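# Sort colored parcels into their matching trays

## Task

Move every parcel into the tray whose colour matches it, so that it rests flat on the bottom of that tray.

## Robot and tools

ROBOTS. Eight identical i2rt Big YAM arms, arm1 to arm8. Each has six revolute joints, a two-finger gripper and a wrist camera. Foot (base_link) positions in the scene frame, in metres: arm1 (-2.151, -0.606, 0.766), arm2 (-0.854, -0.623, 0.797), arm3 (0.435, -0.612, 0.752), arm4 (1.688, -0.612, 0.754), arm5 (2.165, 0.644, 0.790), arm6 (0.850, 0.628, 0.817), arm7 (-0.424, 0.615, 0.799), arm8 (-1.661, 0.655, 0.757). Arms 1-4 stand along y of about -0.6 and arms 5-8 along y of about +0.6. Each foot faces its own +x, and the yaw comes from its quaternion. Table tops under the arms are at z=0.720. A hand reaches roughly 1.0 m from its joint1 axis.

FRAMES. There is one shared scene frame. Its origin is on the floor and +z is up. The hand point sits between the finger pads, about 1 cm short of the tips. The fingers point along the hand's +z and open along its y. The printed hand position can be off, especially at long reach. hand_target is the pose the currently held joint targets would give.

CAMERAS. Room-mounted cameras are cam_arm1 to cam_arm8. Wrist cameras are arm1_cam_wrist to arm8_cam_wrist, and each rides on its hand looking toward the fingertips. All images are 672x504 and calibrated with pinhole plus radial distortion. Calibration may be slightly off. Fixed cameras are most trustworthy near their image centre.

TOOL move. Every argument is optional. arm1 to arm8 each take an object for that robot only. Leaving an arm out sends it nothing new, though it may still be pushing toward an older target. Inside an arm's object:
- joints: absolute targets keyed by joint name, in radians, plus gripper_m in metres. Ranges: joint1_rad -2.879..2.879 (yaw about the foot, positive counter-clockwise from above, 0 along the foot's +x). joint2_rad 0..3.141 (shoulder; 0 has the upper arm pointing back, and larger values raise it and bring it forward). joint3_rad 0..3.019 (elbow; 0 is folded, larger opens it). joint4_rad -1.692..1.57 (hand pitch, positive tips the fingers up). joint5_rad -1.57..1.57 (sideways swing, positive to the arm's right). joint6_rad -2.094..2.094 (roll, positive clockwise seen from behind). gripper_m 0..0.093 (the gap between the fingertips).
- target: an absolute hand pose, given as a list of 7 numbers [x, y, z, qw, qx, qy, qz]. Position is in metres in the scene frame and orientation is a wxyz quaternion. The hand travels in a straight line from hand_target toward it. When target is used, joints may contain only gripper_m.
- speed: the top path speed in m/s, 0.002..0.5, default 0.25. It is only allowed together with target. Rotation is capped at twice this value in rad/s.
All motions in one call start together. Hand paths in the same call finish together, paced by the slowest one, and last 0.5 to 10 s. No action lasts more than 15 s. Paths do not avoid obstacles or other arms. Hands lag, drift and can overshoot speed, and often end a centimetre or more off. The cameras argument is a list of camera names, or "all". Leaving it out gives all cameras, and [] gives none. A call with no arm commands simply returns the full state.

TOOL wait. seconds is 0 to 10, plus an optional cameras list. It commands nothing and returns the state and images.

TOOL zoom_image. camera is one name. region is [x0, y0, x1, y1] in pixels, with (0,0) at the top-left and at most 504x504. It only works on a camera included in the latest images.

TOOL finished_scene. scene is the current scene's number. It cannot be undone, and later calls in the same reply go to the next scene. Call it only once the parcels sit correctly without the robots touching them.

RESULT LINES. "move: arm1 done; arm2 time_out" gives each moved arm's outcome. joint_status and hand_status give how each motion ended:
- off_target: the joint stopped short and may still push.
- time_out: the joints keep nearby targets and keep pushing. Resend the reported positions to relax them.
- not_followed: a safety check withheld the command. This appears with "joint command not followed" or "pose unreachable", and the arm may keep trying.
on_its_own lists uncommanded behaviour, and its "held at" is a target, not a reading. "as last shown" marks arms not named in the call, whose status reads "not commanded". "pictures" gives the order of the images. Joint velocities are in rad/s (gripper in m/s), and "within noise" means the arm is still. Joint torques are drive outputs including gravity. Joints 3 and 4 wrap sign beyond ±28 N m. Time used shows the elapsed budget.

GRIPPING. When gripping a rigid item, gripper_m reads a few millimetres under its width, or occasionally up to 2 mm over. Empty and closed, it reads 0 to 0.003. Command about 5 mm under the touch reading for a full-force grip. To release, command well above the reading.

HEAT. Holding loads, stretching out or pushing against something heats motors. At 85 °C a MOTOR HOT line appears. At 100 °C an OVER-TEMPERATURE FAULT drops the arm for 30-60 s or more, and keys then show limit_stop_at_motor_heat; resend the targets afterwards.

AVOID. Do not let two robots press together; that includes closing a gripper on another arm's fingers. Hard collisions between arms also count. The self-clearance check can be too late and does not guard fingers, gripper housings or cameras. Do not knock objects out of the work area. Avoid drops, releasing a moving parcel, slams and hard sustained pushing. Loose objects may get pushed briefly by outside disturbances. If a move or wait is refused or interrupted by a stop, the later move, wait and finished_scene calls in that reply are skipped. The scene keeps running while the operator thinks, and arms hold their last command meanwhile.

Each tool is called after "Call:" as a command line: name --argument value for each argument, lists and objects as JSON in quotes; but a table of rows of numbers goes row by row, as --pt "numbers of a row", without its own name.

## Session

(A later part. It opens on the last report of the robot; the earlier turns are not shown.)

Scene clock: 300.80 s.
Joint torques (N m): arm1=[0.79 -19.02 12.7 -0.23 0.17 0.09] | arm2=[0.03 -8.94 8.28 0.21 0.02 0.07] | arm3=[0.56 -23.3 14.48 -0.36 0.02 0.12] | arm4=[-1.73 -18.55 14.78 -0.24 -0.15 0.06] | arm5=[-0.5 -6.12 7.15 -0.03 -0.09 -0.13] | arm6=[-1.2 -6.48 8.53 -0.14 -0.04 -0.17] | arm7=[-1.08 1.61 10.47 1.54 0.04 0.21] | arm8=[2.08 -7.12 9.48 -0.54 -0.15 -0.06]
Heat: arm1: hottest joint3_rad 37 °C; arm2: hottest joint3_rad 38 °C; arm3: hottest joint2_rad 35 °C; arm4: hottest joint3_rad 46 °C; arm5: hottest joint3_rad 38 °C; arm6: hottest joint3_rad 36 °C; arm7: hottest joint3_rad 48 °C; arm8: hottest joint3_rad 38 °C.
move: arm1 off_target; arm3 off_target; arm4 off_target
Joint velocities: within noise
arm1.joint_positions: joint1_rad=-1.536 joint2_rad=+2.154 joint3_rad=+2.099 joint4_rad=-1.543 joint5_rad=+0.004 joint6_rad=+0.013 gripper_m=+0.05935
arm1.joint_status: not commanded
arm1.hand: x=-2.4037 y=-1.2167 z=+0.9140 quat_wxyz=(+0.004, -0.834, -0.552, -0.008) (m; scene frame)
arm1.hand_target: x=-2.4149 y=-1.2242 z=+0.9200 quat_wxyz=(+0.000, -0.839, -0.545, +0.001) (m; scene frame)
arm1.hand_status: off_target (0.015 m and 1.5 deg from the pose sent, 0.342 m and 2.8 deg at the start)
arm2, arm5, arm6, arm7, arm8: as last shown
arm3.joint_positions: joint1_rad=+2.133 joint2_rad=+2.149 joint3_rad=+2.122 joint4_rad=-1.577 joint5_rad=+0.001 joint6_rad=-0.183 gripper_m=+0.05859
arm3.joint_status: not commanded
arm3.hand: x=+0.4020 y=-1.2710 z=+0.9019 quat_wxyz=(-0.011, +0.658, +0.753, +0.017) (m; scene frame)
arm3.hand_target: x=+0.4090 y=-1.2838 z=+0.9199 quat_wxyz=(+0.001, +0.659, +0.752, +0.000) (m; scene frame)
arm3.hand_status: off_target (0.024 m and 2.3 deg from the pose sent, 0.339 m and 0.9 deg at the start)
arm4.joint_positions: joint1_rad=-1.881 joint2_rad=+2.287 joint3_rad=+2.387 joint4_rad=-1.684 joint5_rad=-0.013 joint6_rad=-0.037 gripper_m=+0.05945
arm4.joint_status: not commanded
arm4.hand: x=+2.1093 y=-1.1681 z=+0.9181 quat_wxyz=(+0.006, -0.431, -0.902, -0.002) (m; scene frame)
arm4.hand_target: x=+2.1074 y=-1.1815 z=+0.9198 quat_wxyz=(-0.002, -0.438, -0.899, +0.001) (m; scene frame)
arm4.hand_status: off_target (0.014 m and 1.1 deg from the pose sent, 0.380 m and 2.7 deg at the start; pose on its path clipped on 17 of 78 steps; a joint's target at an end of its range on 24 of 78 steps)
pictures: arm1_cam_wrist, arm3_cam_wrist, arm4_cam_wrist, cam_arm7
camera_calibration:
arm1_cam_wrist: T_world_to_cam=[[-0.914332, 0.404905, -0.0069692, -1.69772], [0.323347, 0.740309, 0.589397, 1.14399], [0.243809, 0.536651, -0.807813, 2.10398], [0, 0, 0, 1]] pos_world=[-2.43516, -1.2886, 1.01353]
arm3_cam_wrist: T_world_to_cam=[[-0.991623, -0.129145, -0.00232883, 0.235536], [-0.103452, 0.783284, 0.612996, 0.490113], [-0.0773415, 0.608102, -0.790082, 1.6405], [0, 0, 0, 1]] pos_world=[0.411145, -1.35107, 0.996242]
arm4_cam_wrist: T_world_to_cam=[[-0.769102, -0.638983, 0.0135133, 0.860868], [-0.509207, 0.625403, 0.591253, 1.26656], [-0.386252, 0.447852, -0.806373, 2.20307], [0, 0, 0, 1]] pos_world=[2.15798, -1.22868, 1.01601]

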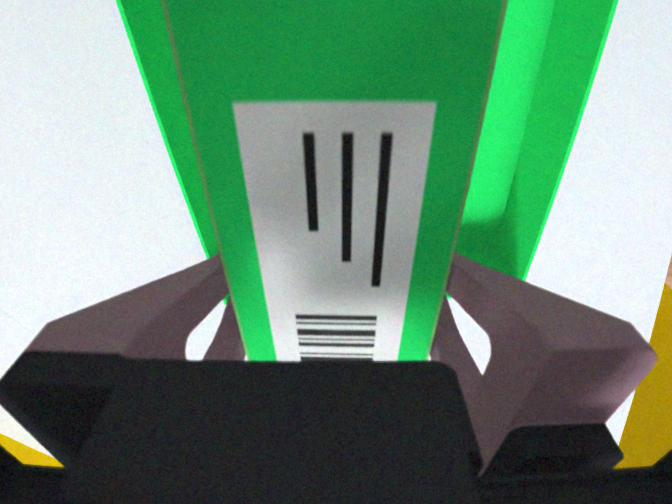

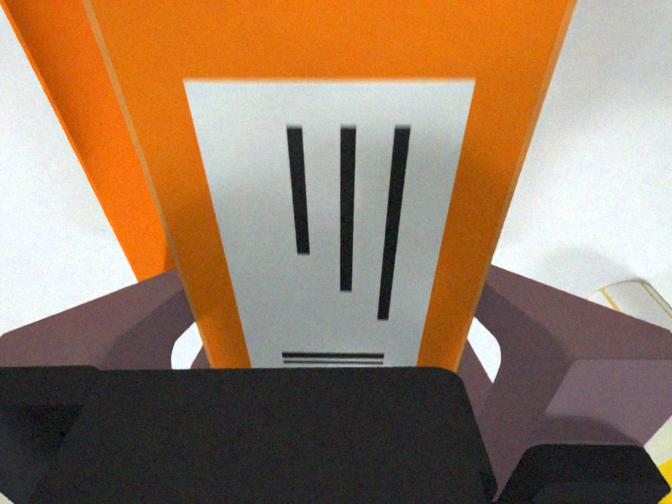

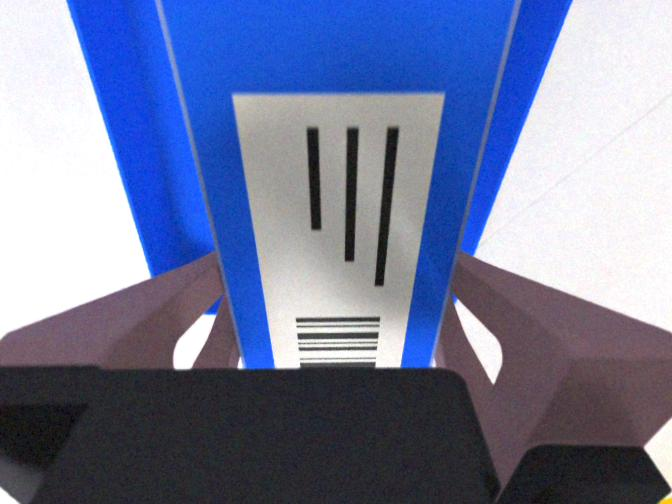

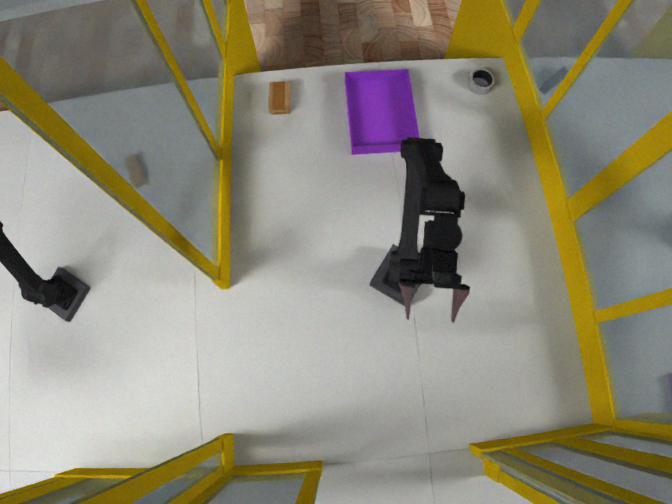

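Call:
move --arm1 '{"target":[-2.436,-1.231,0.768,0,0.834,0.552,0],"speed":0.12}' --arm3 '{"target":[0.445,-1.290,0.757,0,0.6594,0.7518,0],"speed":0.12}' --arm4 '{"target":[2.127,-1.162,0.757,0,0.438,0.899,0],"speed":0.12}' --cameras '["arm1_cam_wrist","arm3_cam_wrist","arm4_cam_wrist"]'

Scene clock: 363.73 s.
Joint torques (N m): arm1=[0.56 -19.66 8.14 0.91 0.2 -0.08] | arm2=[0.03 -8.94 8.28 0.21 0.02 0.07] | arm3=[0.67 -24.06 9.25 0.62 0.02 0.14] | arm4=[0.62 -18.9 10.04 0.79 -0.15 0.14] | arm5=[0.03 -6.48 6.89 -0.12 -0.1 -0.1] | arm6=[-1.26 -6.53 8.55 -0.14 -0.04 -0.17] | arm7=[-1.03 1.49 10.44 1.58 0.05 0.21] | arm8=[2.26 -7.47 9.46 -0.47 -0.15 -0.03]
Heat: arm1: hottest joint3_rad 40 °C; arm2: hottest joint3_rad 38 °C; arm3: hottest joint2_rad 37 °C; arm4: hottest joint3_rad 50 °C; arm5: hottest joint3_rad 38 °C; arm6: hottest joint3_rad 36 °C; arm7: hottest joint3_rad 48 °C; arm8: hottest joint3_rad 38 °C.
move: arm1 off_target; arm3 done; arm4 off_target
Joint velocities: within noise
arm1.joint_positions: joint1_rad=-1.560 joint2_rad=+2.290 joint3_rad=+1.984 joint4_rad=-1.264 joint5_rad=+0.004 joint6_rad=-0.015 gripper_m=+0.05935
arm1.joint_status: not commanded
arm1.hand: x=-2.4278 y=-1.2346 z=+0.7813 quat_wxyz=(-0.004, -0.833, -0.554, +0.003) (m; scene frame)
arm1.hand_target: x=-2.4356 y=-1.2307 z=+0.7682 quat_wxyz=(+0.000, -0.834, -0.552, +0.000) (m; scene frame)
arm1.hand_status: off_target (0.016 m and 0.6 deg from the pose sent, 0.150 m and 1.1 deg at the start)
arm2.joint_positions: joint1_rad=-2.074 joint2_rad=+1.220 joint3_rad=+1.200 joint4_rad=-1.531 joint5_rad=+0.002 joint6_rad=+0.391 gripper_m=+0.09292
arm2.joint_status: not commanded
arm2.hand: x=-0.5396 y=-0.4886 z=+1.0534 quat_wxyz=(-0.009, +0.008, -1.000, -0.004) (m; scene frame)
arm2.hand_target: x=-0.5410 y=-0.4900 z=+1.0501 quat_wxyz=(+0.000, +0.000, -1.000, +0.000) (m; scene frame)
arm2.hand_status: not commanded
arm3.joint_positions: joint1_rad=+2.184 joint2_rad=+2.260 joint3_rad=+1.925 joint4_rad=-1.249 joint5_rad=+0.002 joint6_rad=-0.131 gripper_m=+0.05859
arm3.joint_status: not commanded
arm3.hand: x=+0.4366 y=-1.2844 z=+0.7561 quat_wxyz=(-0.005, +0.658, +0.753, +0.008) (m; scene frame)
arm3.hand_target: x=+0.4451 y=-1.2899 z=+0.7571 quat_wxyz=(+0.000, +0.659, +0.752, +0.000) (m; scene frame)
arm3.hand_status: done (0.010 m and 1.1 deg from the pose sent, 0.152 m and 2.3 deg at the start)
arm4.joint_positions: joint1_rad=-1.865 joint2_rad=+2.325 joint3_rad=+2.075 joint4_rad=-1.310 joint5_rad=-0.013 joint6_rad=-0.002 gripper_m=+0.05945
arm4.joint_status: not commanded
arm4.hand: x=+2.1195 y=-1.1667 z=+0.7736 quat_wxyz=(-0.005, -0.439, -0.898, +0.004) (m; scene frame)
arm4.hand_target: x=+2.1266 y=-1.1617 z=+0.7571 quat_wxyz=(+0.000, -0.438, -0.899, +0.000) (m; scene frame)
arm4.hand_status: off_target (0.019 m and 0.7 deg from the pose sent, 0.162 m and 1.1 deg at the start)
arm5, arm7: as last shown
arm6.joint_positions: joint1_rad=-1.323 joint2_rad=+1.241 joint3_rad=+1.146 joint4_rad=-1.479 joint5_rad=+0.001 joint6_rad=-0.370 gripper_m=+0.09289
arm6.joint_status: not commanded
arm6.hand: x=+0.7257 y=+0.3088 z=+1.0459 quat_wxyz=(+0.001, -0.707, -0.707, -0.001) (m; scene frame)
arm6.hand_target: x=+0.7240 y=+0.3119 z=+1.0500 quat_wxyz=(+0.000, -0.707, -0.707, +0.000) (m; scene frame)
arm6.hand_status: not commanded
arm8.joint_positions: joint1_rad=+0.323 joint2_rad=+1.229 joint3_rad=+1.312 joint4_rad=-1.634 joint5_rad=+0.001 joint6_rad=-0.278 gripper_m=+0.09293
arm8.joint_status: not commanded
arm8.hand: x=-1.7581 y=+0.3250 z=+1.0537 quat_wxyz=(-0.004, -0.709, -0.705, +0.009) (m; scene frame)
arm8.hand_target: x=-1.7561 y=+0.3270 z=+1.0500 quat_wxyz=(+0.000, -0.707, -0.707, +0.000) (m; scene frame)
arm8.hand_status: not commanded
pictures: arm1_cam_wrist, arm3_cam_wrist, arm4_cam_wrist
camera_calibration:
arm1_cam_wrist: T_world_to_cam=[[-0.915889, 0.401356, -0.0077561, -1.72096], [0.32647, 0.755965, 0.567393, 1.28732], [0.23359, 0.517137, -0.82341, 1.97544], [0, 0, 0, 1]] pos_world=[-2.45792, -1.30402, 0.882838]
arm3_cam_wrist: T_world_to_cam=[[-0.99168, -0.128685, 0.00327111, 0.264103], [-0.101362, 0.796286, 0.596368, 0.622005], [-0.0793482, 0.591075, -0.802705, 1.5248], [0, 0, 0, 1]] pos_world=[0.445944, -1.36258, 0.852157]
arm4_cam_wrist: T_world_to_cam=[[-0.780874, -0.624525, 0.0142891, 0.912855], [-0.505979, 0.645734, 0.57185, 1.38813], [-0.366362, 0.439313, -0.820233, 2.0484], [0, 0, 0, 1]] pos_world=[2.16564, -1.22615, 0.873316]

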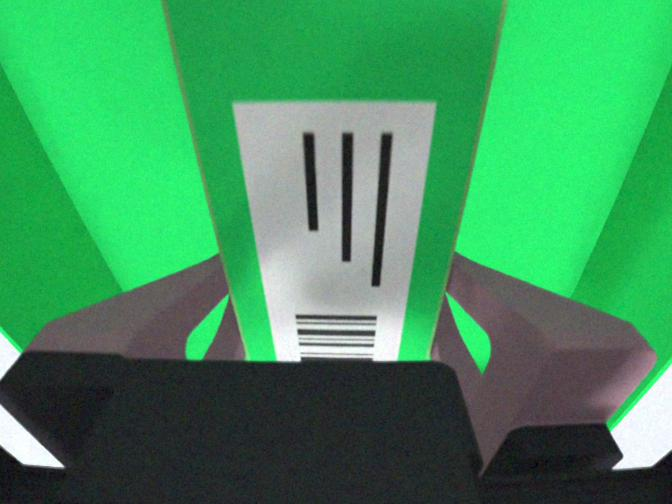

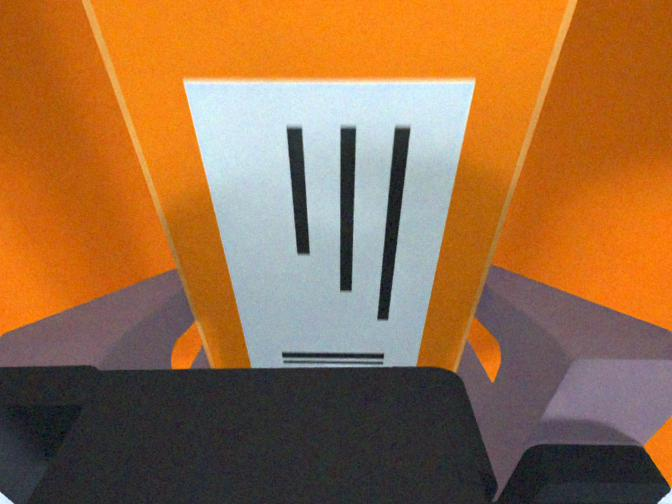

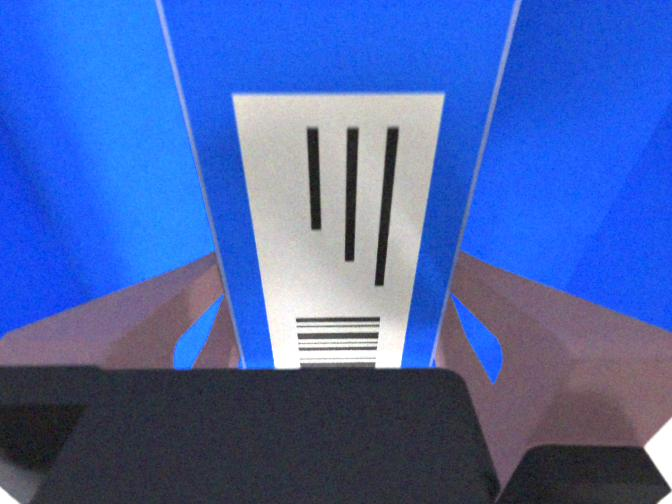

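Call:
move --arm1 '{"target":[-2.436,-1.231,0.757,0,0.834,0.552,0],"speed":0.1}' --arm3 '{"target":[0.445,-1.290,0.75,0,0.6594,0.7518,0],"speed":0.1}' --arm4 '{"target":[2.127,-1.162,0.746,0,0.438,0.899,0],"speed":0.1}' --cameras '["cam_arm1","cam_arm3","cam_arm4"]'

Scene clock: 371.17 s.
Joint torques (N m): arm1=[0.38 -19.78 7.64 0.83 0.19 -0.09] | arm2=[0.03 -8.94 8.27 0.23 0.02 0.07] | arm3=[0.62 -23.94 8.58 0.58 0.02 0.12] | arm4=[0.62 -18.43 9.43 0.77 -0.14 0.12] | arm5=[-0.03 -6.48 7.15 -0.08 -0.1 -0.09] | arm6=[-1.2 -6.53 8.53 -0.16 -0.04 -0.17] | arm7=[-1.08 1.49 10.52 1.62 0.04 0.21] | arm8=[2.14 -7.3 9.54 -0.5 -0.14 -0.07]
Heat: arm1: hottest joint3_rad 41 °C; arm2: hottest joint3_rad 38 °C; arm3: hottest joint2_rad 36 °C; arm4: hottest joint3_rad 51 °C; arm5: hottest joint3_rad 38 °C; arm6: hottest joint3_rad 36 °C; arm7: hottest joint3_rad 48 °C; arm8: hottest joint3_rad 38 °C.
move: arm1 off_target; arm3 off_target; arm4 off_target
Joint velocities: within noise
arm1.joint_positions: joint1_rad=-1.560 joint2_rad=+2.294 joint3_rad=+1.979 joint4_rad=-1.243 joint5_rad=+0.004 joint6_rad=-0.016 gripper_m=+0.05935
arm1.joint_status: not commanded
arm1.hand: x=-2.4289 y=-1.2371 z=+0.7763 quat_wxyz=(-0.007, -0.833, -0.554, +0.007) (m; scene frame)
arm1.hand_target: x=-2.4355 y=-1.2306 z=+0.7572 quat_wxyz=(+0.000, -0.834, -0.552, +0.000) (m; scene frame)
arm1.hand_status: off_target (0.021 m and 1.2 deg from the pose sent, 0.026 m and 0.6 deg at the start)
arm2, arm6, arm7, arm8: as last shown
arm3.joint_positions: joint1_rad=+2.184 joint2_rad=+2.260 joint3_rad=+1.925 joint4_rad=-1.235 joint5_rad=+0.002 joint6_rad=-0.130 gripper_m=+0.05859
arm3.joint_status: not commanded
arm3.hand: x=+0.4367 y=-1.2877 z=+0.7560 quat_wxyz=(+0.000, +0.658, +0.753, +0.003) (m; scene frame)
arm3.hand_target: x=+0.4451 y=-1.2899 z=+0.7500 quat_wxyz=(+0.000, +0.659, +0.752, +0.000) (m; scene frame)
arm3.hand_status: off_target (0.011 m and 0.4 deg from the pose sent, 0.012 m and 1.1 deg at the start)
arm4.joint_positions: joint1_rad=-1.865 joint2_rad=+2.327 joint3_rad=+2.070 joint4_rad=-1.288 joint5_rad=-0.013 joint6_rad=-0.002 gripper_m=+0.05945
arm4.joint_status: not commanded
arm4.hand: x=+2.1215 y=-1.1694 z=+0.7704 quat_wxyz=(-0.011, -0.440, -0.898, +0.007) (m; scene frame)
arm4.hand_target: x=+2.1264 y=-1.1615 z=+0.7465 quat_wxyz=(+0.000, -0.438, -0.899, +0.000) (m; scene frame)
arm4.hand_status: off_target (0.026 m and 1.5 deg from the pose sent, 0.029 m and 0.7 deg at the start)
arm5.joint_positions: joint1_rad=+1.575 joint2_rad=+1.228 joint3_rad=+1.217 joint4_rad=-1.548 joint5_rad=+0.000 joint6_rad=-0.245 gripper_m=+0.09288
arm5.joint_status: not commanded
arm5.hand: x=+2.0760 y=+0.3104 z=+1.0481 quat_wxyz=(+0.002, +0.711, +0.703, -0.002) (m; scene frame)
arm5.hand_target: x=+2.0779 y=+0.3120 z=+1.0500 quat_wxyz=(+0.000, +0.707, +0.707, +0.000) (m; scene frame)
arm5.hand_status: not commanded
pictures: cam_arm1, cam_arm3, cam_arm4

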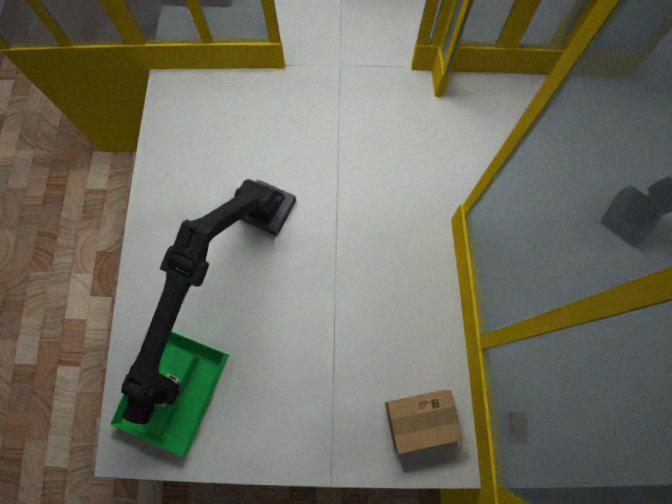

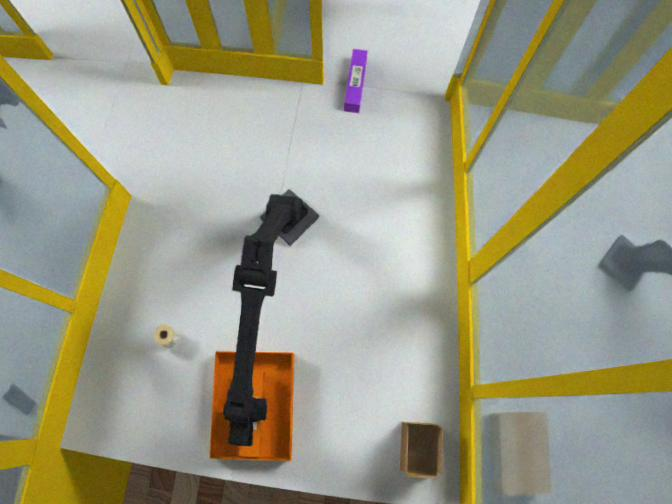

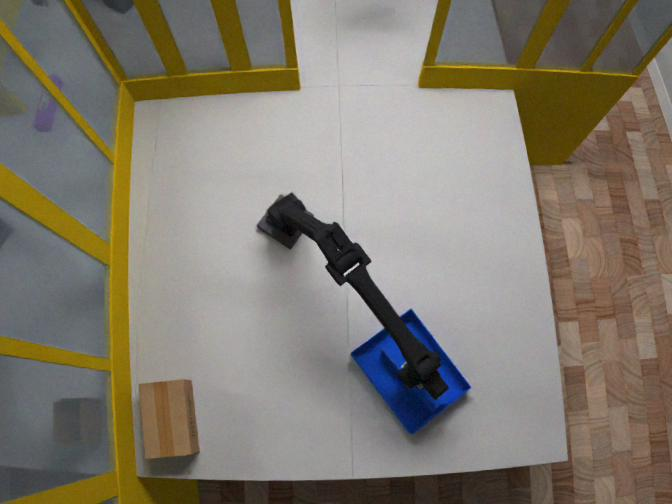

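Call:
zoom_image --camera "cam_arm4" --region '[340, 300, 480, 440]'

Call:
zoom_image --camera "cam_arm1" --region '[100, 320, 240, 460]'

Call:
zoom_image --camera "cam_arm3" --region '[190, 340, 310, 470]'

Scaled by 3.600.

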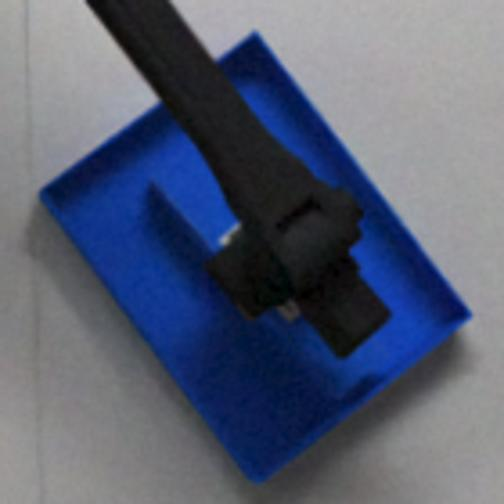

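Scaled by 3.600.

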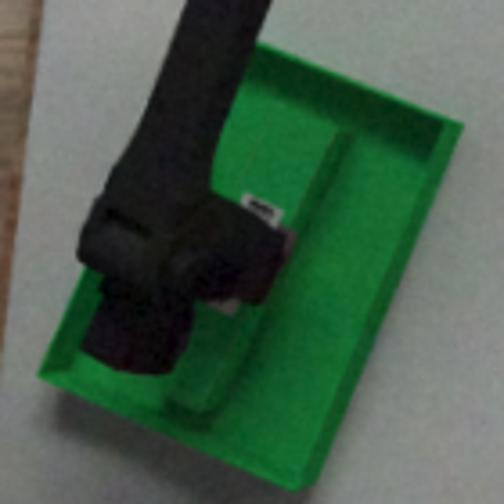

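Scaled by 3.877.

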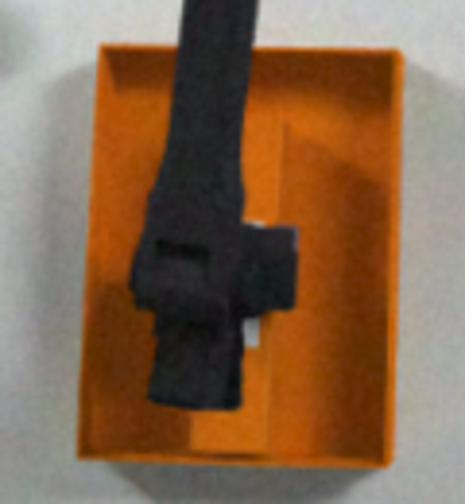

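Call:
move --arm3 '{"target":[0.445,-1.272,0.765,0,0.6594,0.7518,0],"speed":0.1}' --arm1 '{"joints":{"gripper_m":0.093}}' --arm4 '{"joints":{"gripper_m":0.093}}' --cameras '[]'

Call:
move --arm3 '{"target":[0.445,-1.274,0.748,0,0.6594,0.7518,0],"speed":0.1}' --arm1 '{"target":[-2.43,-1.223,0.92,0,0.834,0.552,0],"speed":0.3}' --arm4 '{"target":[2.12,-1.155,0.92,0,0.438,0.899,0],"speed":0.3}' --cameras '["arm1_cam_wrist","arm4_cam_wrist"]'

Call:
move --arm3 '{"joints":{"gripper_m":0.093}}' --cameras '["cam_arm3"]'

Call:
move --arm3 '{"target":[0.438,-1.275,0.9,0,0.6594,0.7518,0],"speed":0.35}' --arm1 '{"target":[-2.283,-0.916,1.05,0,0.834,0.552,0],"speed":0.35}' --arm4 '{"target":[1.89,-0.88,1.05,0,0.438,0.899,0],"speed":0.4}' --cameras '["arm3_cam_wrist"]'

Call:
move --arm3 '{"target":[0.42,-0.953,1.05,0,0.6594,0.7518,0],"speed":0.45}' --cameras '["cam_arm3","cam_arm1","cam_arm4"]'

Scene clock: 402.27 s.
Joint torques (N m): arm1=[0.38 -20.19 7.58 0.73 0.18 -0.07] | arm2=[0.03 -8.94 8.28 0.21 0.02 0.07] | arm3=[0.5 -26.7 7.88 0.23 0.01 0.12] | arm4=[0.62 -18.49 9.46 0.8 -0.15 0.11] | arm5=[-1.03 -6.24 7.01 -0.05 -0.1 -0.12] | arm6=[-1.26 -6.59 8.53 -0.14 -0.04 -0.17] | arm7=[-0.97 1.55 10.44 1.58 0.04 0.2] | arm8=[1.9 -7.24 9.44 -0.54 -0.13 -0.05]
Heat: arm1: hottest joint3_rad 40 °C; arm2: hottest joint3_rad 38 °C; arm3: hottest joint2_rad 35 °C; arm4: hottest joint3_rad 49 °C; arm5: hottest joint3_rad 38 °C; arm6: hottest joint3_rad 36 °C; arm7: hottest joint3_rad 48 °C; arm8: hottest joint3_rad 38 °C.
move: arm1 done; arm3 off_target; arm4 done
Joint velocities: within noise
arm1.joint_positions: joint1_rad=-1.560 joint2_rad=+2.294 joint3_rad=+1.979 joint4_rad=-1.243 joint5_rad=+0.004 joint6_rad=-0.016 gripper_m=+0.09289
arm1.joint_status: all done
arm1.hand: x=-2.4290 y=-1.2371 z=+0.7764 quat_wxyz=(-0.007, -0.833, -0.554, +0.008) (m; scene frame)
arm1.hand_target: x=-2.4356 y=-1.2306 z=+0.7572 quat_wxyz=(+0.000, -0.834, -0.552, +0.000) (m; scene frame)
arm1.hand_status: not commanded
arm2, arm5, arm6, arm8: as last shown
arm3.joint_positions: joint1_rad=+2.184 joint2_rad=+2.236 joint3_rad=+1.855 joint4_rad=-1.217 joint5_rad=+0.002 joint6_rad=-0.130 gripper_m=+0.05859
arm3.joint_status: not commanded
arm3.hand: x=+0.4366 y=-1.2686 z=+0.7466 quat_wxyz=(-0.009, +0.659, +0.752, +0.014) (m; scene frame)
arm3.hand_target: x=+0.4450 y=-1.2719 z=+0.7648 quat_wxyz=(+0.000, +0.659, +0.752, +0.000) (m; scene frame)
arm3.hand_status: off_target (0.020 m and 1.9 deg from the pose sent, 0.020 m and 0.4 deg at the start)
arm4.joint_positions: joint1_rad=-1.865 joint2_rad=+2.327 joint3_rad=+2.070 joint4_rad=-1.288 joint5_rad=-0.013 joint6_rad=-0.002 gripper_m=+0.09291
arm4.joint_status: all done
arm4.hand: x=+2.1216 y=-1.1695 z=+0.7704 quat_wxyz=(-0.011, -0.440, -0.898, +0.007) (m; scene frame)
arm4.hand_target: x=+2.1264 y=-1.1616 z=+0.7465 quat_wxyz=(+0.000, -0.438, -0.899, +0.000) (m; scene frame)
arm4.hand_status: not commanded
arm7.joint_positions: joint1_rad=-1.078 joint2_rad=+0.535 joint3_rad=+1.368 joint4_rad=-1.177 joint5_rad=-0.003 joint6_rad=-0.009 gripper_m=+0.09397
arm7.joint_status: not commanded
arm7.hand: x=-0.4554 y=+0.3965 z=+1.3802 quat_wxyz=(-0.374, -0.616, -0.538, +0.436) (m; scene frame)
arm7.hand_target: x=-0.4572 y=+0.4008 z=+1.3916 quat_wxyz=(-0.380, -0.616, -0.527, +0.445) (m; scene frame)
arm7.hand_status: not commanded
pictures: none
No camera images: "cameras" was empty.

Scene clock: 403.90 s.
Joint torques (N m): arm1=[1.03 -19.31 11.9 -0.18 0.2 -0.03] | arm2=[0.03 -8.94 8.28 0.23 0.02 0.07] | arm3=[0.67 -24.7 7.86 0.68 0.03 0.12] | arm4=[0.15 -17.44 14.64 -0.24 -0.14 0.07] | arm5=[-0.21 -6.12 7.16 -0.12 -0.11 -0.13] | arm6=[-1.26 -6.53 8.54 -0.16 -0.04 -0.17] | arm7=[-1.03 1.55 10.44 1.61 0.04 0.2] | arm8=[2.08 -7.24 9.51 -0.49 -0.12 -0.05]
Heat: arm1: hottest joint3_rad 40 °C; arm2: hottest joint3_rad 38 °C; arm3: hottest joint2_rad 36 °C; arm4: hottest joint3_rad 50 °C; arm5: hottest joint3_rad 38 °C; arm6: hottest joint3_rad 36 °C; arm7: hottest joint3_rad 48 °C; arm8: hottest joint3_rad 38 °C.
move: arm1 off_target; arm3 done; arm4 off_target
Joint velocities: within noise
arm1.joint_positions: joint1_rad=-1.560 joint2_rad=+2.169 joint3_rad=+2.137 joint4_rad=-1.555 joint5_rad=+0.004 joint6_rad=-0.016 gripper_m=+0.09289
arm1.joint_status: not commanded
arm1.hand: x=-2.4213 y=-1.2170 z=+0.9186 quat_wxyz=(+0.001, -0.833, -0.554, -0.004) (m; scene frame)
arm1.hand_target: x=-2.4297 y=-1.2226 z=+0.9199 quat_wxyz=(+0.000, -0.834, -0.552, +0.000) (m; scene frame)
arm1.hand_status: off_target (0.011 m and 0.5 deg from the pose sent, 0.144 m and 1.2 deg at the start)
arm2, arm5, arm6, arm7, arm8: as last shown
arm3.joint_positions: joint1_rad=+2.184 joint2_rad=+2.236 joint3_rad=+1.850 joint4_rad=-1.198 joint5_rad=+0.002 joint6_rad=-0.130 gripper_m=+0.05859
arm3.joint_status: not commanded
arm3.hand: x=+0.4367 y=-1.2715 z=+0.7448 quat_wxyz=(-0.005, +0.659, +0.752, +0.008) (m; scene frame)
arm3.hand_target: x=+0.4450 y=-1.2739 z=+0.7479 quat_wxyz=(+0.000, +0.659, +0.752, +0.000) (m; scene frame)
arm3.hand_status: done (0.009 m and 1.1 deg from the pose sent, 0.010 m and 1.9 deg at the start)
arm4.joint_positions: joint1_rad=-1.865 joint2_rad=+2.217 joint3_rad=+2.275 joint4_rad=-1.636 joint5_rad=-0.013 joint6_rad=-0.002 gripper_m=+0.09291
arm4.joint_status: not commanded
arm4.hand: x=+2.1092 y=-1.1496 z=+0.9226 quat_wxyz=(+0.003, -0.440, -0.898, +0.000) (m; scene frame)
arm4.hand_target: x=+2.1196 y=-1.1545 z=+0.9200 quat_wxyz=(-0.001, -0.438, -0.899, +0.000) (m; scene frame)
arm4.hand_status: off_target (0.012 m and 0.4 deg from the pose sent, 0.150 m and 1.5 deg at the start; pose on its path clipped on 5 of 49 steps)
pictures: arm1_cam_wrist, arm4_cam_wrist
camera_calibration:
arm1_cam_wrist: T_world_to_cam=[[-0.916159, 0.400748, -0.00732115, -1.72276], [0.322414, 0.747684, 0.580532, 1.16195], [0.238121, 0.5295, -0.814204, 2.09554], [0, 0, 0, 1]] pos_world=[-2.45194, -1.28797, 1.01903]
arm4_cam_wrist: T_world_to_cam=[[-0.781391, -0.623892, 0.0136761, 0.915731], [-0.499249, 0.638132, 0.586121, 1.25063], [-0.374403, 0.451162, -0.810108, 2.18064], [0, 0, 0, 1]] pos_world=[2.15636, -1.21057, 1.02101]

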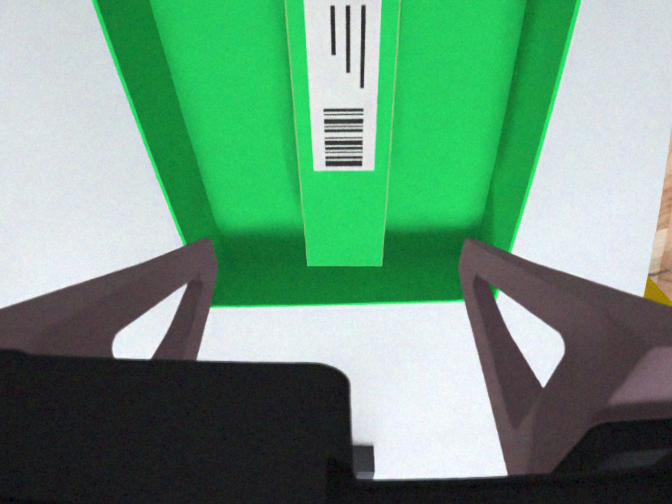

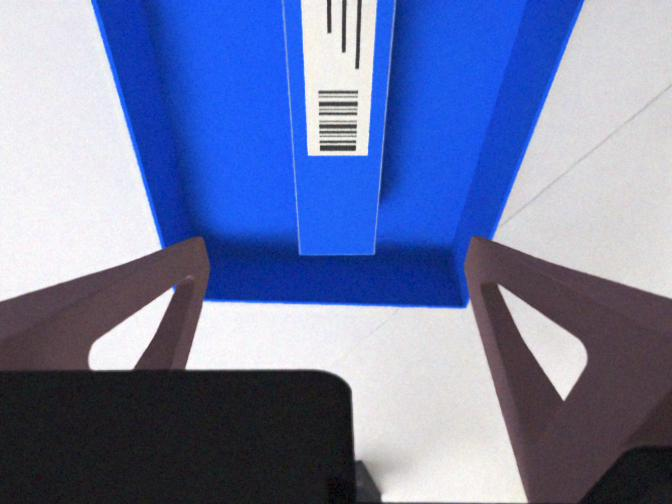

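Scene clock: 404.53 s.
Joint torques (N m): arm1=[1.2 -19.02 11.97 -0.09 0.19 -0.02] | arm2=[0.03 -8.94 8.28 0.21 0.02 0.07] | arm3=[0.73 -24.82 8.53 0.59 0.02 0.12] | arm4=[0.15 -17.49 14.64 -0.23 -0.14 0.07] | arm5=[-0.38 -6.48 7.19 -0.14 -0.12 -0.14] | arm6=[-1.26 -6.48 8.54 -0.13 -0.04 -0.17] | arm7=[-0.97 1.61 10.45 1.62 0.04 0.2] | arm8=[1.85 -7.24 9.51 -0.53 -0.14 -0.06]
Heat: arm1: hottest joint3_rad 40 °C; arm2: hottest joint3_rad 38 °C; arm3: hottest joint2_rad 36 °C; arm4: hottest joint3_rad 50 °C; arm5: hottest joint3_rad 38 °C; arm6: hottest joint3_rad 36 °C; arm7: hottest joint3_rad 48 °C; arm8: hottest joint3_rad 38 °C.
move: arm3 done
Joint velocities: within noise
arm1, arm2, arm4, arm5, arm6, arm7, arm8: as last shown
arm3.joint_positions: joint1_rad=+2.184 joint2_rad=+2.236 joint3_rad=+1.842 joint4_rad=-1.195 joint5_rad=+0.002 joint6_rad=-0.130 gripper_m=+0.09287
arm3.joint_status: all done
arm3.hand: x=+0.4367 y=-1.2689 z=+0.7420 quat_wxyz=(-0.006, +0.659, +0.752, +0.010) (m; scene frame)
arm3.hand_target: x=+0.4450 y=-1.2739 z=+0.7479 quat_wxyz=(+0.000, +0.659, +0.752, +0.000) (m; scene frame)
arm3.hand_status: not commanded
arm4.joint_positions: joint1_rad=-1.865 joint2_rad=+2.217 joint3_rad=+2.275 joint4_rad=-1.637 joint5_rad=-0.013 joint6_rad=-0.002 gripper_m=+0.09291
arm4.hand: x=+2.1092 y=-1.1495 z=+0.9226 quat_wxyz=(+0.003, -0.440, -0.898, -0.001) (m; scene frame)
pictures: cam_arm3

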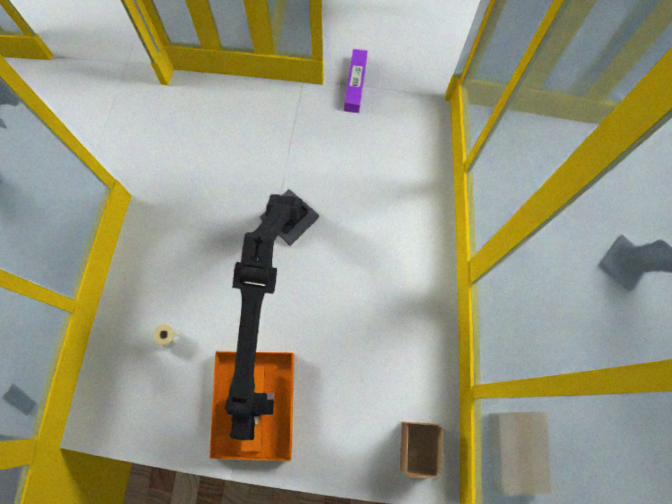

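Scene clock: 406.50 s.
Joint torques (N m): arm1=[2.32 -6.18 7.99 -0.09 0.14 0.05] | arm2=[0.03 -8.94 8.28 0.21 0.02 0.07] | arm3=[-0.03 -25.47 14.04 -0.57 0.01 0.02] | arm4=[-1.49 -6.12 9.62 -0.14 -0.15 -0.03] | arm5=[-0.26 -7.12 6.91 -0.09 -0.11 -0.13] | arm6=[-1.14 -6.59 8.53 -0.14 -0.04 -0.17] | arm7=[-1.14 1.67 10.41 1.61 0.04 0.21] | arm8=[2.14 -7.06 9.57 -0.51 -0.13 -0.05]
Heat: arm1: hottest joint3_rad 40 °C; arm2: hottest joint3_rad 38 °C; arm3: hottest joint2_rad 36 °C; arm4: hottest joint3_rad 49 °C; arm5: hottest joint3_rad 38 °C; arm6: hottest joint3_rad 36 °C; arm7: hottest joint3_rad 48 °C; arm8: hottest joint3_rad 38 °C.
move: arm1 done; arm3 off_target; arm4 done
Joint velocities: within noise
arm1.joint_positions: joint1_rad=-1.551 joint2_rad=+1.219 joint3_rad=+1.285 joint4_rad=-1.611 joint5_rad=+0.004 joint6_rad=+0.002 gripper_m=+0.09289
arm1.joint_status: not commanded
arm1.hand: x=-2.2882 y=-0.9177 z=+1.0577 quat_wxyz=(-0.011, -0.835, -0.550, +0.014) (m; scene frame)
arm1.hand_target: x=-2.2831 y=-0.9159 z=+1.0502 quat_wxyz=(+0.000, -0.834, -0.552, +0.000) (m; scene frame)
arm1.hand_status: done (0.009 m and 2.0 deg from the pose sent, 0.356 m and 0.5 deg at the start)
arm2, arm5, arm6, arm7, arm8: as last shown
arm3.joint_positions: joint1_rad=+2.184 joint2_rad=+2.144 joint3_rad=+2.011 joint4_rad=-1.500 joint5_rad=+0.002 joint6_rad=-0.130 gripper_m=+0.09297
arm3.joint_status: not commanded
arm3.hand: x=+0.4360 y=-1.2598 z=+0.8637 quat_wxyz=(-0.021, +0.658, +0.752, +0.027) (m; scene frame)
arm3.hand_target: x=+0.4380 y=-1.2731 z=+0.9000 quat_wxyz=(+0.000, +0.659, +0.752, +0.000) (m; scene frame)
arm3.hand_status: off_target (0.039 m and 3.9 deg from the pose sent, 0.158 m and 1.4 deg at the start)
arm4.joint_positions: joint1_rad=-1.882 joint2_rad=+1.215 joint3_rad=+1.314 joint4_rad=-1.646 joint5_rad=-0.013 joint6_rad=-0.029 gripper_m=+0.09291
arm4.joint_status: not commanded
arm4.hand: x=+1.8958 y=-0.8797 z=+1.0551 quat_wxyz=(-0.011, -0.435, -0.900, +0.007) (m; scene frame)
arm4.hand_target: x=+1.8901 y=-0.8799 z=+1.0502 quat_wxyz=(+0.000, -0.438, -0.899, +0.000) (m; scene frame)
arm4.hand_status: done (0.008 m and 1.5 deg from the pose sent, 0.370 m and 0.5 deg at the start)
pictures: arm3_cam_wrist
camera_calibration:
arm3_cam_wrist: T_world_to_cam=[[-0.991786, -0.127874, -0.00288933, 0.272668], [-0.100556, 0.765551, 0.635468, 0.465239], [-0.0790482, 0.630539, -0.772122, 1.61967], [0, 0, 0, 1]] pos_world=[0.445243, -1.34256, 0.955724]

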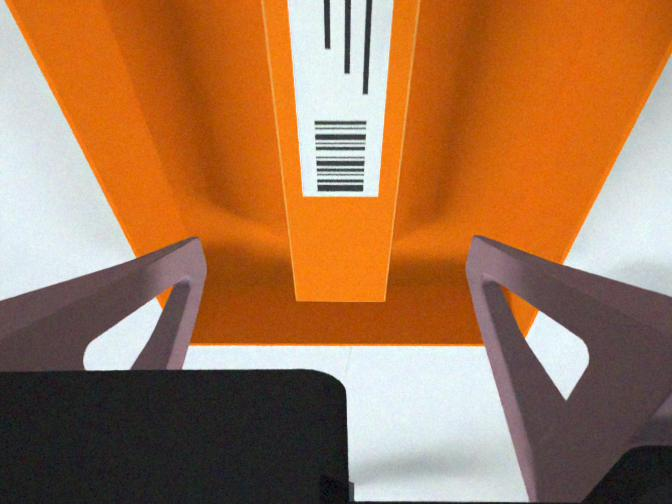

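Scene clock: 408.20 s.
Joint torques (N m): arm1=[2.49 -6.24 8.06 -0.14 0.18 0.08] | arm2=[0.03 -8.94 8.27 0.21 0.02 0.07] | arm3=[-1.85 -9.23 9.29 -0.17 -0.02 -0.29] | arm4=[-1.49 -6.12 9.63 -0.14 -0.15 -0.03] | arm5=[-0.5 -6.65 7.06 -0.13 -0.1 -0.15] | arm6=[-1.26 -6.53 8.54 -0.14 -0.04 -0.17] | arm7=[-1.03 1.55 10.44 1.61 0.04 0.21] | arm8=[2.14 -7.41 9.52 -0.58 -0.14 -0.05]
Heat: arm1: hottest joint3_rad 40 °C; arm2: hottest joint3_rad 38 °C; arm3: hottest joint2_rad 36 °C; arm4: hottest joint3_rad 49 °C; arm5: hottest joint3_rad 38 °C; arm6: hottest joint3_rad 36 °C; arm7: hottest joint3_rad 48 °C; arm8: hottest joint3_rad 38 °C.
move: arm3 done
Joint velocities: within noise
arm1, arm2, arm4, arm5, arm6, arm7, arm8: as last shown
arm1.joint_positions: joint1_rad=-1.551 joint2_rad=+1.219 joint3_rad=+1.285 joint4_rad=-1.611 joint5_rad=+0.004 joint6_rad=+0.003 gripper_m=+0.09289
arm3.joint_positions: joint1_rad=+2.160 joint2_rad=+1.220 joint3_rad=+1.321 joint4_rad=-1.648 joint5_rad=+0.002 joint6_rad=-0.150 gripper_m=+0.09297
arm3.joint_status: not commanded
arm3.hand: x=+0.4256 y=-0.9547 z=+1.0517 quat_wxyz=(+0.007, +0.660, +0.751, -0.006) (m; scene frame)
arm3.hand_target: x=+0.4201 y=-0.9530 z=+1.0501 quat_wxyz=(+0.000, +0.660, +0.752, +0.000) (m; scene frame)
arm3.hand_status: done (0.006 m and 1.0 deg from the pose sent, 0.359 m and 3.9 deg at the start; pose on its path clipped on 18 of 51 steps)
arm4.joint_positions: joint1_rad=-1.882 joint2_rad=+1.215 joint3_rad=+1.314 joint4_rad=-1.646 joint5_rad=-0.013 joint6_rad=-0.030 gripper_m=+0.09291
arm4.hand: x=+1.8958 y=-0.8796 z=+1.0551 quat_wxyz=(-0.010, -0.435, -0.900, +0.007) (m; scene frame)
pictures: cam_arm1, cam_arm3, cam_arm4

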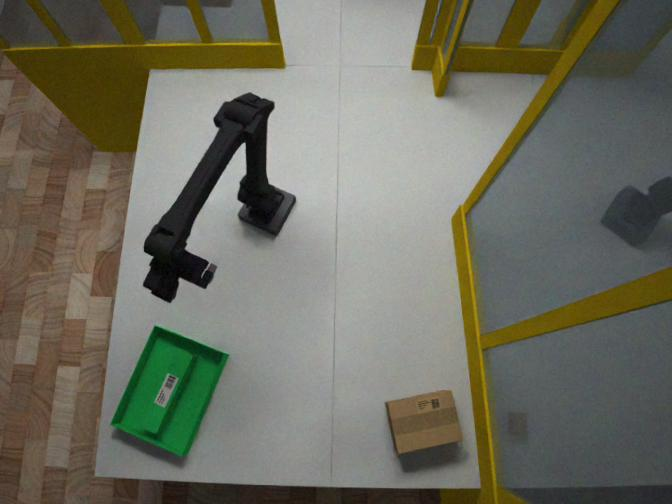

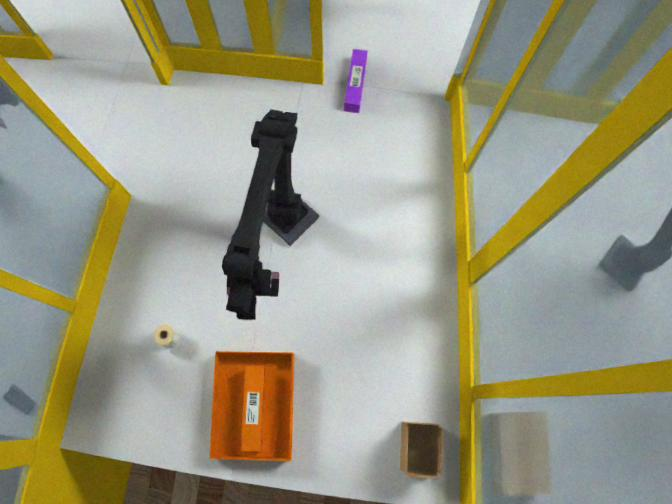

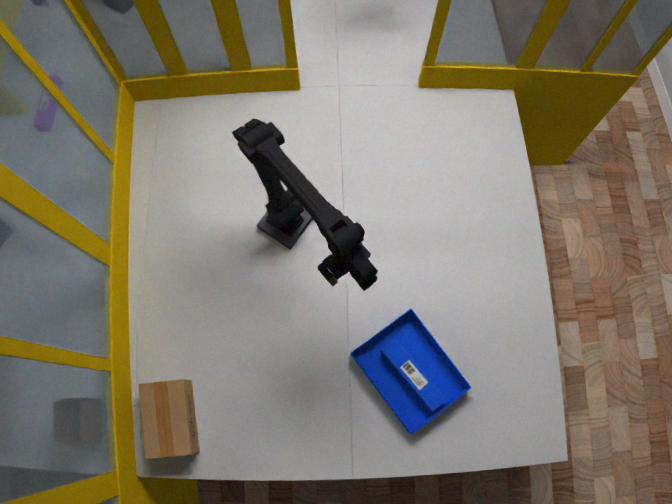

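Call:
move --arm3 '{"joints":{"joint1_rad":-1.23,"joint6_rad":-0.25,"gripper_m":0.093}}' --cameras '[]'

Call:
move --arm3 '{"target":[0.608,0.008,0.90,0,-0.7071,0.7071,0],"speed":0.45}' --cameras '["arm3_cam_wrist"]'

Scene clock: 452.43 s.
Joint torques (N m): arm1=[2.2 -5.95 7.9 -0.09 0.17 0.09] | arm2=[0.03 -8.94 8.28 0.23 0.02 0.07] | arm3=[-1.67 -11.58 9.28 -0.21 -0.08 -0.21] | arm4=[-1.49 -6.12 9.63 -0.14 -0.15 -0.03] | arm5=[-0.21 -6.59 7.12 0.08 -0.09 -0.15] | arm6=[-1.2 -6.53 8.54 -0.16 -0.04 -0.17] | arm7=[-1.14 1.73 10.44 1.58 0.03 0.21] | arm8=[1.96 -7.3 9.5 -0.5 -0.16 -0.06]
Heat: arm1: hottest joint3_rad 38 °C; arm2: hottest joint3_rad 38 °C; arm3: hottest joint2_rad 34 °C; arm4: hottest joint3_rad 45 °C; arm5: hottest joint3_rad 38 °C; arm6: hottest joint3_rad 36 °C; arm7: hottest joint3_rad 48 °C; arm8: hottest joint3_rad 38 °C.
move: arm3 done
Joint velocities: within noise
arm1, arm2, arm4, arm5, arm6, arm7, arm8: as last shown
arm3.joint_positions: joint1_rad=-1.217 joint2_rad=+1.248 joint3_rad=+1.321 joint4_rad=-1.649 joint5_rad=+0.004 joint6_rad=-0.235 gripper_m=+0.09303
arm3.joint_status: all done
arm3.hand: x=+0.5226 y=-0.2793 z=+1.0474 quat_wxyz=(-0.003, +0.699, -0.715, +0.003) (m; scene frame)
arm3.hand_target: x=+0.5255 y=-0.2864 z=+1.0545 quat_wxyz=(-0.008, +0.700, -0.714, +0.001) (m; scene frame)
arm3.hand_status: not commanded
arm4.hand: x=+1.8957 y=-0.8797 z=+1.0551 quat_wxyz=(-0.010, -0.435, -0.900, +0.007) (m; scene frame)
arm4.hand_target: x=+1.8900 y=-0.8799 z=+1.0502 quat_wxyz=(+0.000, -0.438, -0.899, +0.000) (m; scene frame)
pictures: none
No camera images: "cameras" was empty.

Scene clock: 454.37 s.
Joint torques (N m): arm1=[2.14 -5.95 7.99 -0.14 0.16 0.07] | arm2=[-0.03 -8.94 8.28 0.23 0.02 0.07] | arm3=[-1.67 -21.89 14.05 -0.43 -0.28 -0.22] | arm4=[-1.49 -6.12 9.63 -0.14 -0.15 -0.03] | arm5=[-0.44 -6.89 7.09 -0.05 -0.09 -0.14] | arm6=[-1.2 -6.53 8.53 -0.14 -0.04 -0.17] | arm7=[-0.85 1.61 10.45 1.59 0.04 0.2] | arm8=[2.02 -7.24 9.52 -0.55 -0.14 -0.05]
Heat: arm1: hottest joint3_rad 37 °C; arm2: hottest joint3_rad 38 °C; arm3: hottest joint2_rad 34 °C; arm4: hottest joint3_rad 45 °C; arm5: hottest joint3_rad 38 °C; arm6: hottest joint3_rad 36 °C; arm7: hottest joint3_rad 48 °C; arm8: hottest joint3_rad 38 °C.
move: arm3 off_target
Joint velocities: within noise
arm1, arm4, arm5, arm7: as last shown
arm2.joint_positions: joint1_rad=-2.074 joint2_rad=+1.220 joint3_rad=+1.200 joint4_rad=-1.531 joint5_rad=+0.002 joint6_rad=+0.391 gripper_m=+0.09292
arm2.joint_status: not commanded
arm2.hand: x=-0.5396 y=-0.4886 z=+1.0534 quat_wxyz=(-0.009, +0.008, -1.000, -0.004) (m; scene frame)
arm2.hand_target: x=-0.5410 y=-0.4900 z=+1.0501 quat_wxyz=(+0.000, +0.000, -1.000, +0.000) (m; scene frame)
arm2.hand_status: not commanded
arm3.joint_positions: joint1_rad=-1.220 joint2_rad=+2.069 joint3_rad=+1.918 joint4_rad=-1.462 joint5_rad=+0.001 joint6_rad=-0.257 gripper_m=+0.09303
arm3.joint_status: not commanded
arm3.hand: x=+0.5968 y=-0.0043 z=+0.8839 quat_wxyz=(+0.014, +0.706, -0.708, +0.011) (m; scene frame)
arm3.hand_target: x=+0.6077 y=+0.0070 z=+0.9002 quat_wxyz=(-0.001, +0.707, -0.707, +0.000) (m; scene frame)
arm3.hand_status: off_target (0.023 m and 2.0 deg from the pose sent, 0.334 m and 1.3 deg at the start; pose on its path clipped on 15 of 58 steps)
arm6.joint_positions: joint1_rad=-1.323 joint2_rad=+1.241 joint3_rad=+1.146 joint4_rad=-1.479 joint5_rad=+0.001 joint6_rad=-0.370 gripper_m=+0.09289
arm6.joint_status: not commanded
arm6.hand: x=+0.7257 y=+0.3088 z=+1.0459 quat_wxyz=(+0.001, -0.707, -0.707, -0.001) (m; scene frame)
arm6.hand_target: x=+0.7240 y=+0.3119 z=+1.0500 quat_wxyz=(+0.000, -0.707, -0.707, +0.000) (m; scene frame)
arm6.hand_status: not commanded
arm8.joint_positions: joint1_rad=+0.323 joint2_rad=+1.229 joint3_rad=+1.312 joint4_rad=-1.634 joint5_rad=+0.001 joint6_rad=-0.278 gripper_m=+0.09293
arm8.joint_status: not commanded
arm8.hand: x=-1.7581 y=+0.3250 z=+1.0537 quat_wxyz=(-0.004, -0.709, -0.705, +0.009) (m; scene frame)
arm8.hand_target: x=-1.7561 y=+0.3270 z=+1.0500 quat_wxyz=(+0.000, -0.707, -0.707, +0.000) (m; scene frame)
arm8.hand_status: not commanded
pictures: arm3_cam_wrist
camera_calibration:
arm3_cam_wrist: T_world_to_cam=[[0.999955, -0.00775902, 0.00547656, -0.60279], [-0.00948875, -0.792042, 0.610392, -0.531391], [-0.000398379, -0.610417, -0.79208, 0.821745], [0, 0, 0, 1]] pos_world=[0.598048, 0.0760454, 0.978546]

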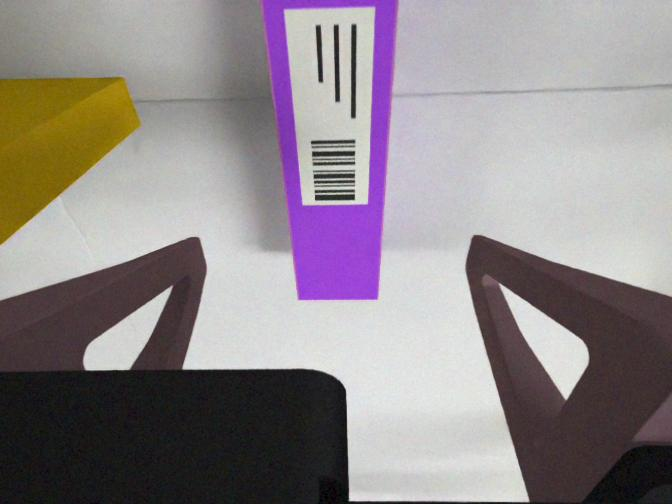

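Call:
move --arm3 '{"target":[0.607,0.018,0.745,0,-0.7071,0.7071,0],"speed":0.14}' --cameras '[]'

Call:
move --arm3 '{"joints":{"gripper_m":0.045}}' --cameras '["arm3_cam_wrist"]'

Call:
move --arm3 '{"target":[0.605,0.0,0.87,0,-0.7071,0.7071,0],"speed":0.3}' --cameras '["arm3_cam_wrist"]'

Scene clock: 467.43 s.
Joint torques (N m): arm1=[2.26 -5.77 8.03 -0.13 0.17 0.07] | arm2=[0.03 -8.94 8.28 0.21 0.02 0.07] | arm3=[-1.32 -22.65 8.72 0.62 -0.28 -0.15] | arm4=[-1.55 -6.12 9.63 -0.14 -0.15 -0.03] | arm5=[-0.32 -6.71 6.98 -0.1 -0.09 -0.14] | arm6=[-1.26 -6.53 8.54 -0.14 -0.04 -0.17] | arm7=[-1.38 1.61 10.41 1.62 0.03 0.2] | arm8=[2.02 -7.59 9.55 -0.44 -0.15 -0.05]
Heat: arm1: hottest joint3_rad 37 °C; arm2: hottest joint3_rad 38 °C; arm3: hottest joint3_rad 37 °C; arm4: hottest joint3_rad 45 °C; arm5: hottest joint3_rad 38 °C; arm6: hottest joint3_rad 36 °C; arm7: hottest joint3_rad 49 °C; arm8: hottest joint3_rad 38 °C.
move: arm3 done
Joint velocities: within noise
arm1, arm2, arm4, arm6, arm7, arm8: as last shown
arm3.joint_positions: joint1_rad=-1.220 joint2_rad=+2.216 joint3_rad=+1.798 joint4_rad=-1.172 joint5_rad=+0.001 joint6_rad=-0.257 gripper_m=+0.09303
arm3.joint_status: not commanded
arm3.hand: x=+0.6024 y=+0.0147 z=+0.7479 quat_wxyz=(+0.004, +0.706, -0.708, +0.005) (m; scene frame)
arm3.hand_target: x=+0.6070 y=+0.0179 z=+0.7450 quat_wxyz=(+0.000, +0.707, -0.707, +0.000) (m; scene frame)
arm3.hand_status: done (0.006 m and 0.7 deg from the pose sent, 0.141 m and 2.0 deg at the start)
arm5.joint_positions: joint1_rad=+1.575 joint2_rad=+1.228 joint3_rad=+1.217 joint4_rad=-1.548 joint5_rad=+0.000 joint6_rad=-0.245 gripper_m=+0.09288
arm5.joint_status: not commanded
arm5.hand: x=+2.0760 y=+0.3104 z=+1.0481 quat_wxyz=(+0.002, +0.711, +0.703, -0.002) (m; scene frame)
arm5.hand_target: x=+2.0779 y=+0.3120 z=+1.0500 quat_wxyz=(+0.000, +0.707, +0.707, +0.000) (m; scene frame)
arm5.hand_status: not commanded
pictures: none
No camera images: "cameras" was empty.

Scene clock: 468.03 s.
Joint torques (N m): arm1=[2.43 -6.18 7.92 -0.17 0.17 0.08] | arm2=[0.03 -8.94 8.28 0.21 0.02 0.07] | arm3=[-1.14 -23.18 8.76 0.58 -0.25 -0.15] | arm4=[-1.49 -6.12 9.62 -0.14 -0.15 -0.03] | arm5=[-0.09 -6.3 7.09 -0.2 -0.1 -0.14] | arm6=[-1.2 -6.53 8.55 -0.13 -0.04 -0.17] | arm7=[-1.03 1.61 10.4 1.61 0.02 0.21] | arm8=[2.2 -7.3 9.48 -0.54 -0.14 -0.06]
Heat: arm1: hottest joint3_rad 37 °C; arm2: hottest joint3_rad 38 °C; arm3: hottest joint3_rad 37 °C; arm4: hottest joint3_rad 45 °C; arm5: hottest joint3_rad 38 °C; arm6: hottest joint3_rad 36 °C; arm7: hottest joint3_rad 49 °C; arm8: hottest joint3_rad 38 °C.
move: arm3 off_target
Joint velocities: within noise
arm1, arm2, arm4, arm5, arm6, arm8: as last shown
arm3.joint_positions: joint1_rad=-1.220 joint2_rad=+2.216 joint3_rad=+1.798 joint4_rad=-1.172 joint5_rad=-0.001 joint6_rad=-0.257 gripper_m=+0.05866
arm3.joint_status: gripper_m off_target (ended at +0.05869, target +0.04500)
arm3.hand: x=+0.6022 y=+0.0148 z=+0.7479 quat_wxyz=(+0.004, +0.706, -0.708, +0.004) (m; scene frame)
arm3.hand_target: x=+0.6069 y=+0.0179 z=+0.7450 quat_wxyz=(+0.000, +0.707, -0.707, +0.000) (m; scene frame)
arm3.hand_status: not commanded
arm7.joint_positions: joint1_rad=-1.078 joint2_rad=+0.535 joint3_rad=+1.368 joint4_rad=-1.177 joint5_rad=-0.003 joint6_rad=-0.009 gripper_m=+0.09397
arm7.joint_status: not commanded
arm7.hand: x=-0.4554 y=+0.3965 z=+1.3802 quat_wxyz=(-0.374, -0.616, -0.538, +0.436) (m; scene frame)
arm7.hand_target: x=-0.4572 y=+0.4008 z=+1.3916 quat_wxyz=(-0.380, -0.616, -0.527, +0.445) (m; scene frame)
arm7.hand_status: not commanded
pictures: arm3_cam_wrist
camera_calibration:
arm3_cam_wrist: T_world_to_cam=[[0.99992, -0.00785948, 0.00987445, -0.610509], [-0.0121792, -0.806028, 0.591752, -0.417467], [0.00330822, -0.591825, -0.80606, 0.733565], [0, 0, 0, 1]] pos_world=[0.60295, 0.0928535, 0.844363]

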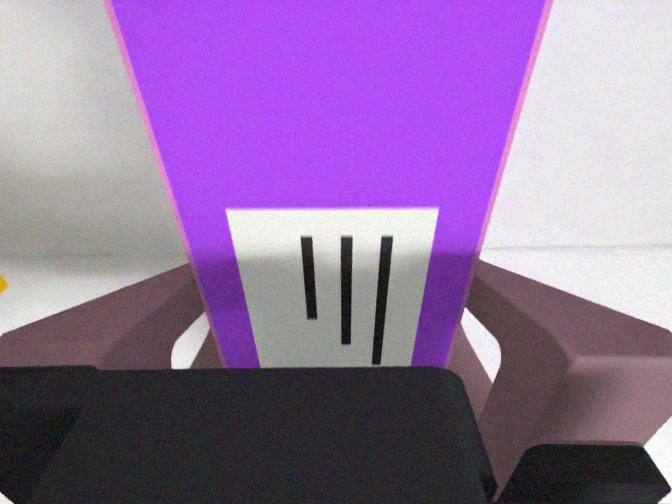

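Scene clock: 469.40 s.
Joint torques (N m): arm1=[2.08 -6.12 8.02 -0.14 0.19 0.09] | arm2=[0.03 -8.94 8.28 0.21 0.02 0.07] | arm3=[-1.61 -23.06 13.19 -0.31 -0.22 -0.2] | arm4=[-1.49 -6.12 9.63 -0.14 -0.15 -0.03] | arm5=[-0.91 -6.42 7.08 -0.14 -0.09 -0.15] | arm6=[-1.2 -6.59 8.53 -0.13 -0.04 -0.16] | arm7=[-1.03 1.73 10.43 1.59 0.04 0.19] | arm8=[2.26 -7.3 9.55 -0.47 -0.14 -0.06]
Heat: arm1: hottest joint3_rad 37 °C; arm2: hottest joint3_rad 38 °C; arm3: hottest joint3_rad 37 °C; arm4: hottest joint3_rad 45 °C; arm5: hottest joint3_rad 38 °C; arm6: hottest joint3_rad 36 °C; arm7: hottest joint3_rad 49 °C; arm8: hottest joint3_rad 38 °C.
move: arm3 off_target
Joint velocities: within noise
arm1, arm2, arm4, arm5, arm6, arm7, arm8: as last shown
arm3.joint_positions: joint1_rad=-1.220 joint2_rad=+2.078 joint3_rad=+1.823 joint4_rad=-1.375 joint5_rad=-0.001 joint6_rad=-0.257 gripper_m=+0.05866
arm3.joint_status: not commanded
arm3.hand: x=+0.5944 y=-0.0131 z=+0.8425 quat_wxyz=(+0.022, +0.706, -0.708, +0.015) (m; scene frame)
arm3.hand_target: x=+0.6046 y=-0.0012 z=+0.8702 quat_wxyz=(-0.001, +0.707, -0.707, +0.000) (m; scene frame)
arm3.hand_status: off_target (0.032 m and 3.0 deg from the pose sent, 0.123 m and 0.7 deg at the start; pose on its path clipped on 1 of 41 steps)
pictures: arm3_cam_wrist
camera_calibration:
arm3_cam_wrist: T_world_to_cam=[[0.999969, -0.00786117, -0.000392887, -0.595319], [-0.00590101, -0.781792, 0.623512, -0.526105], [-0.00520869, -0.62349, -0.781814, 0.777596], [0, 0, 0, 1]] pos_world=[0.596246, 0.0688394, 0.935734]

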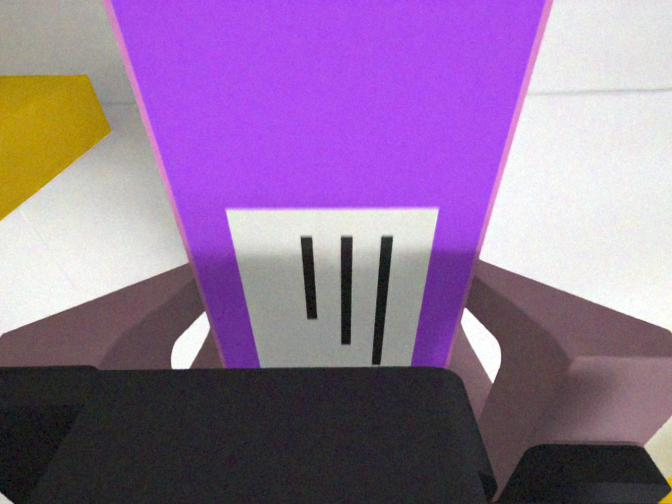

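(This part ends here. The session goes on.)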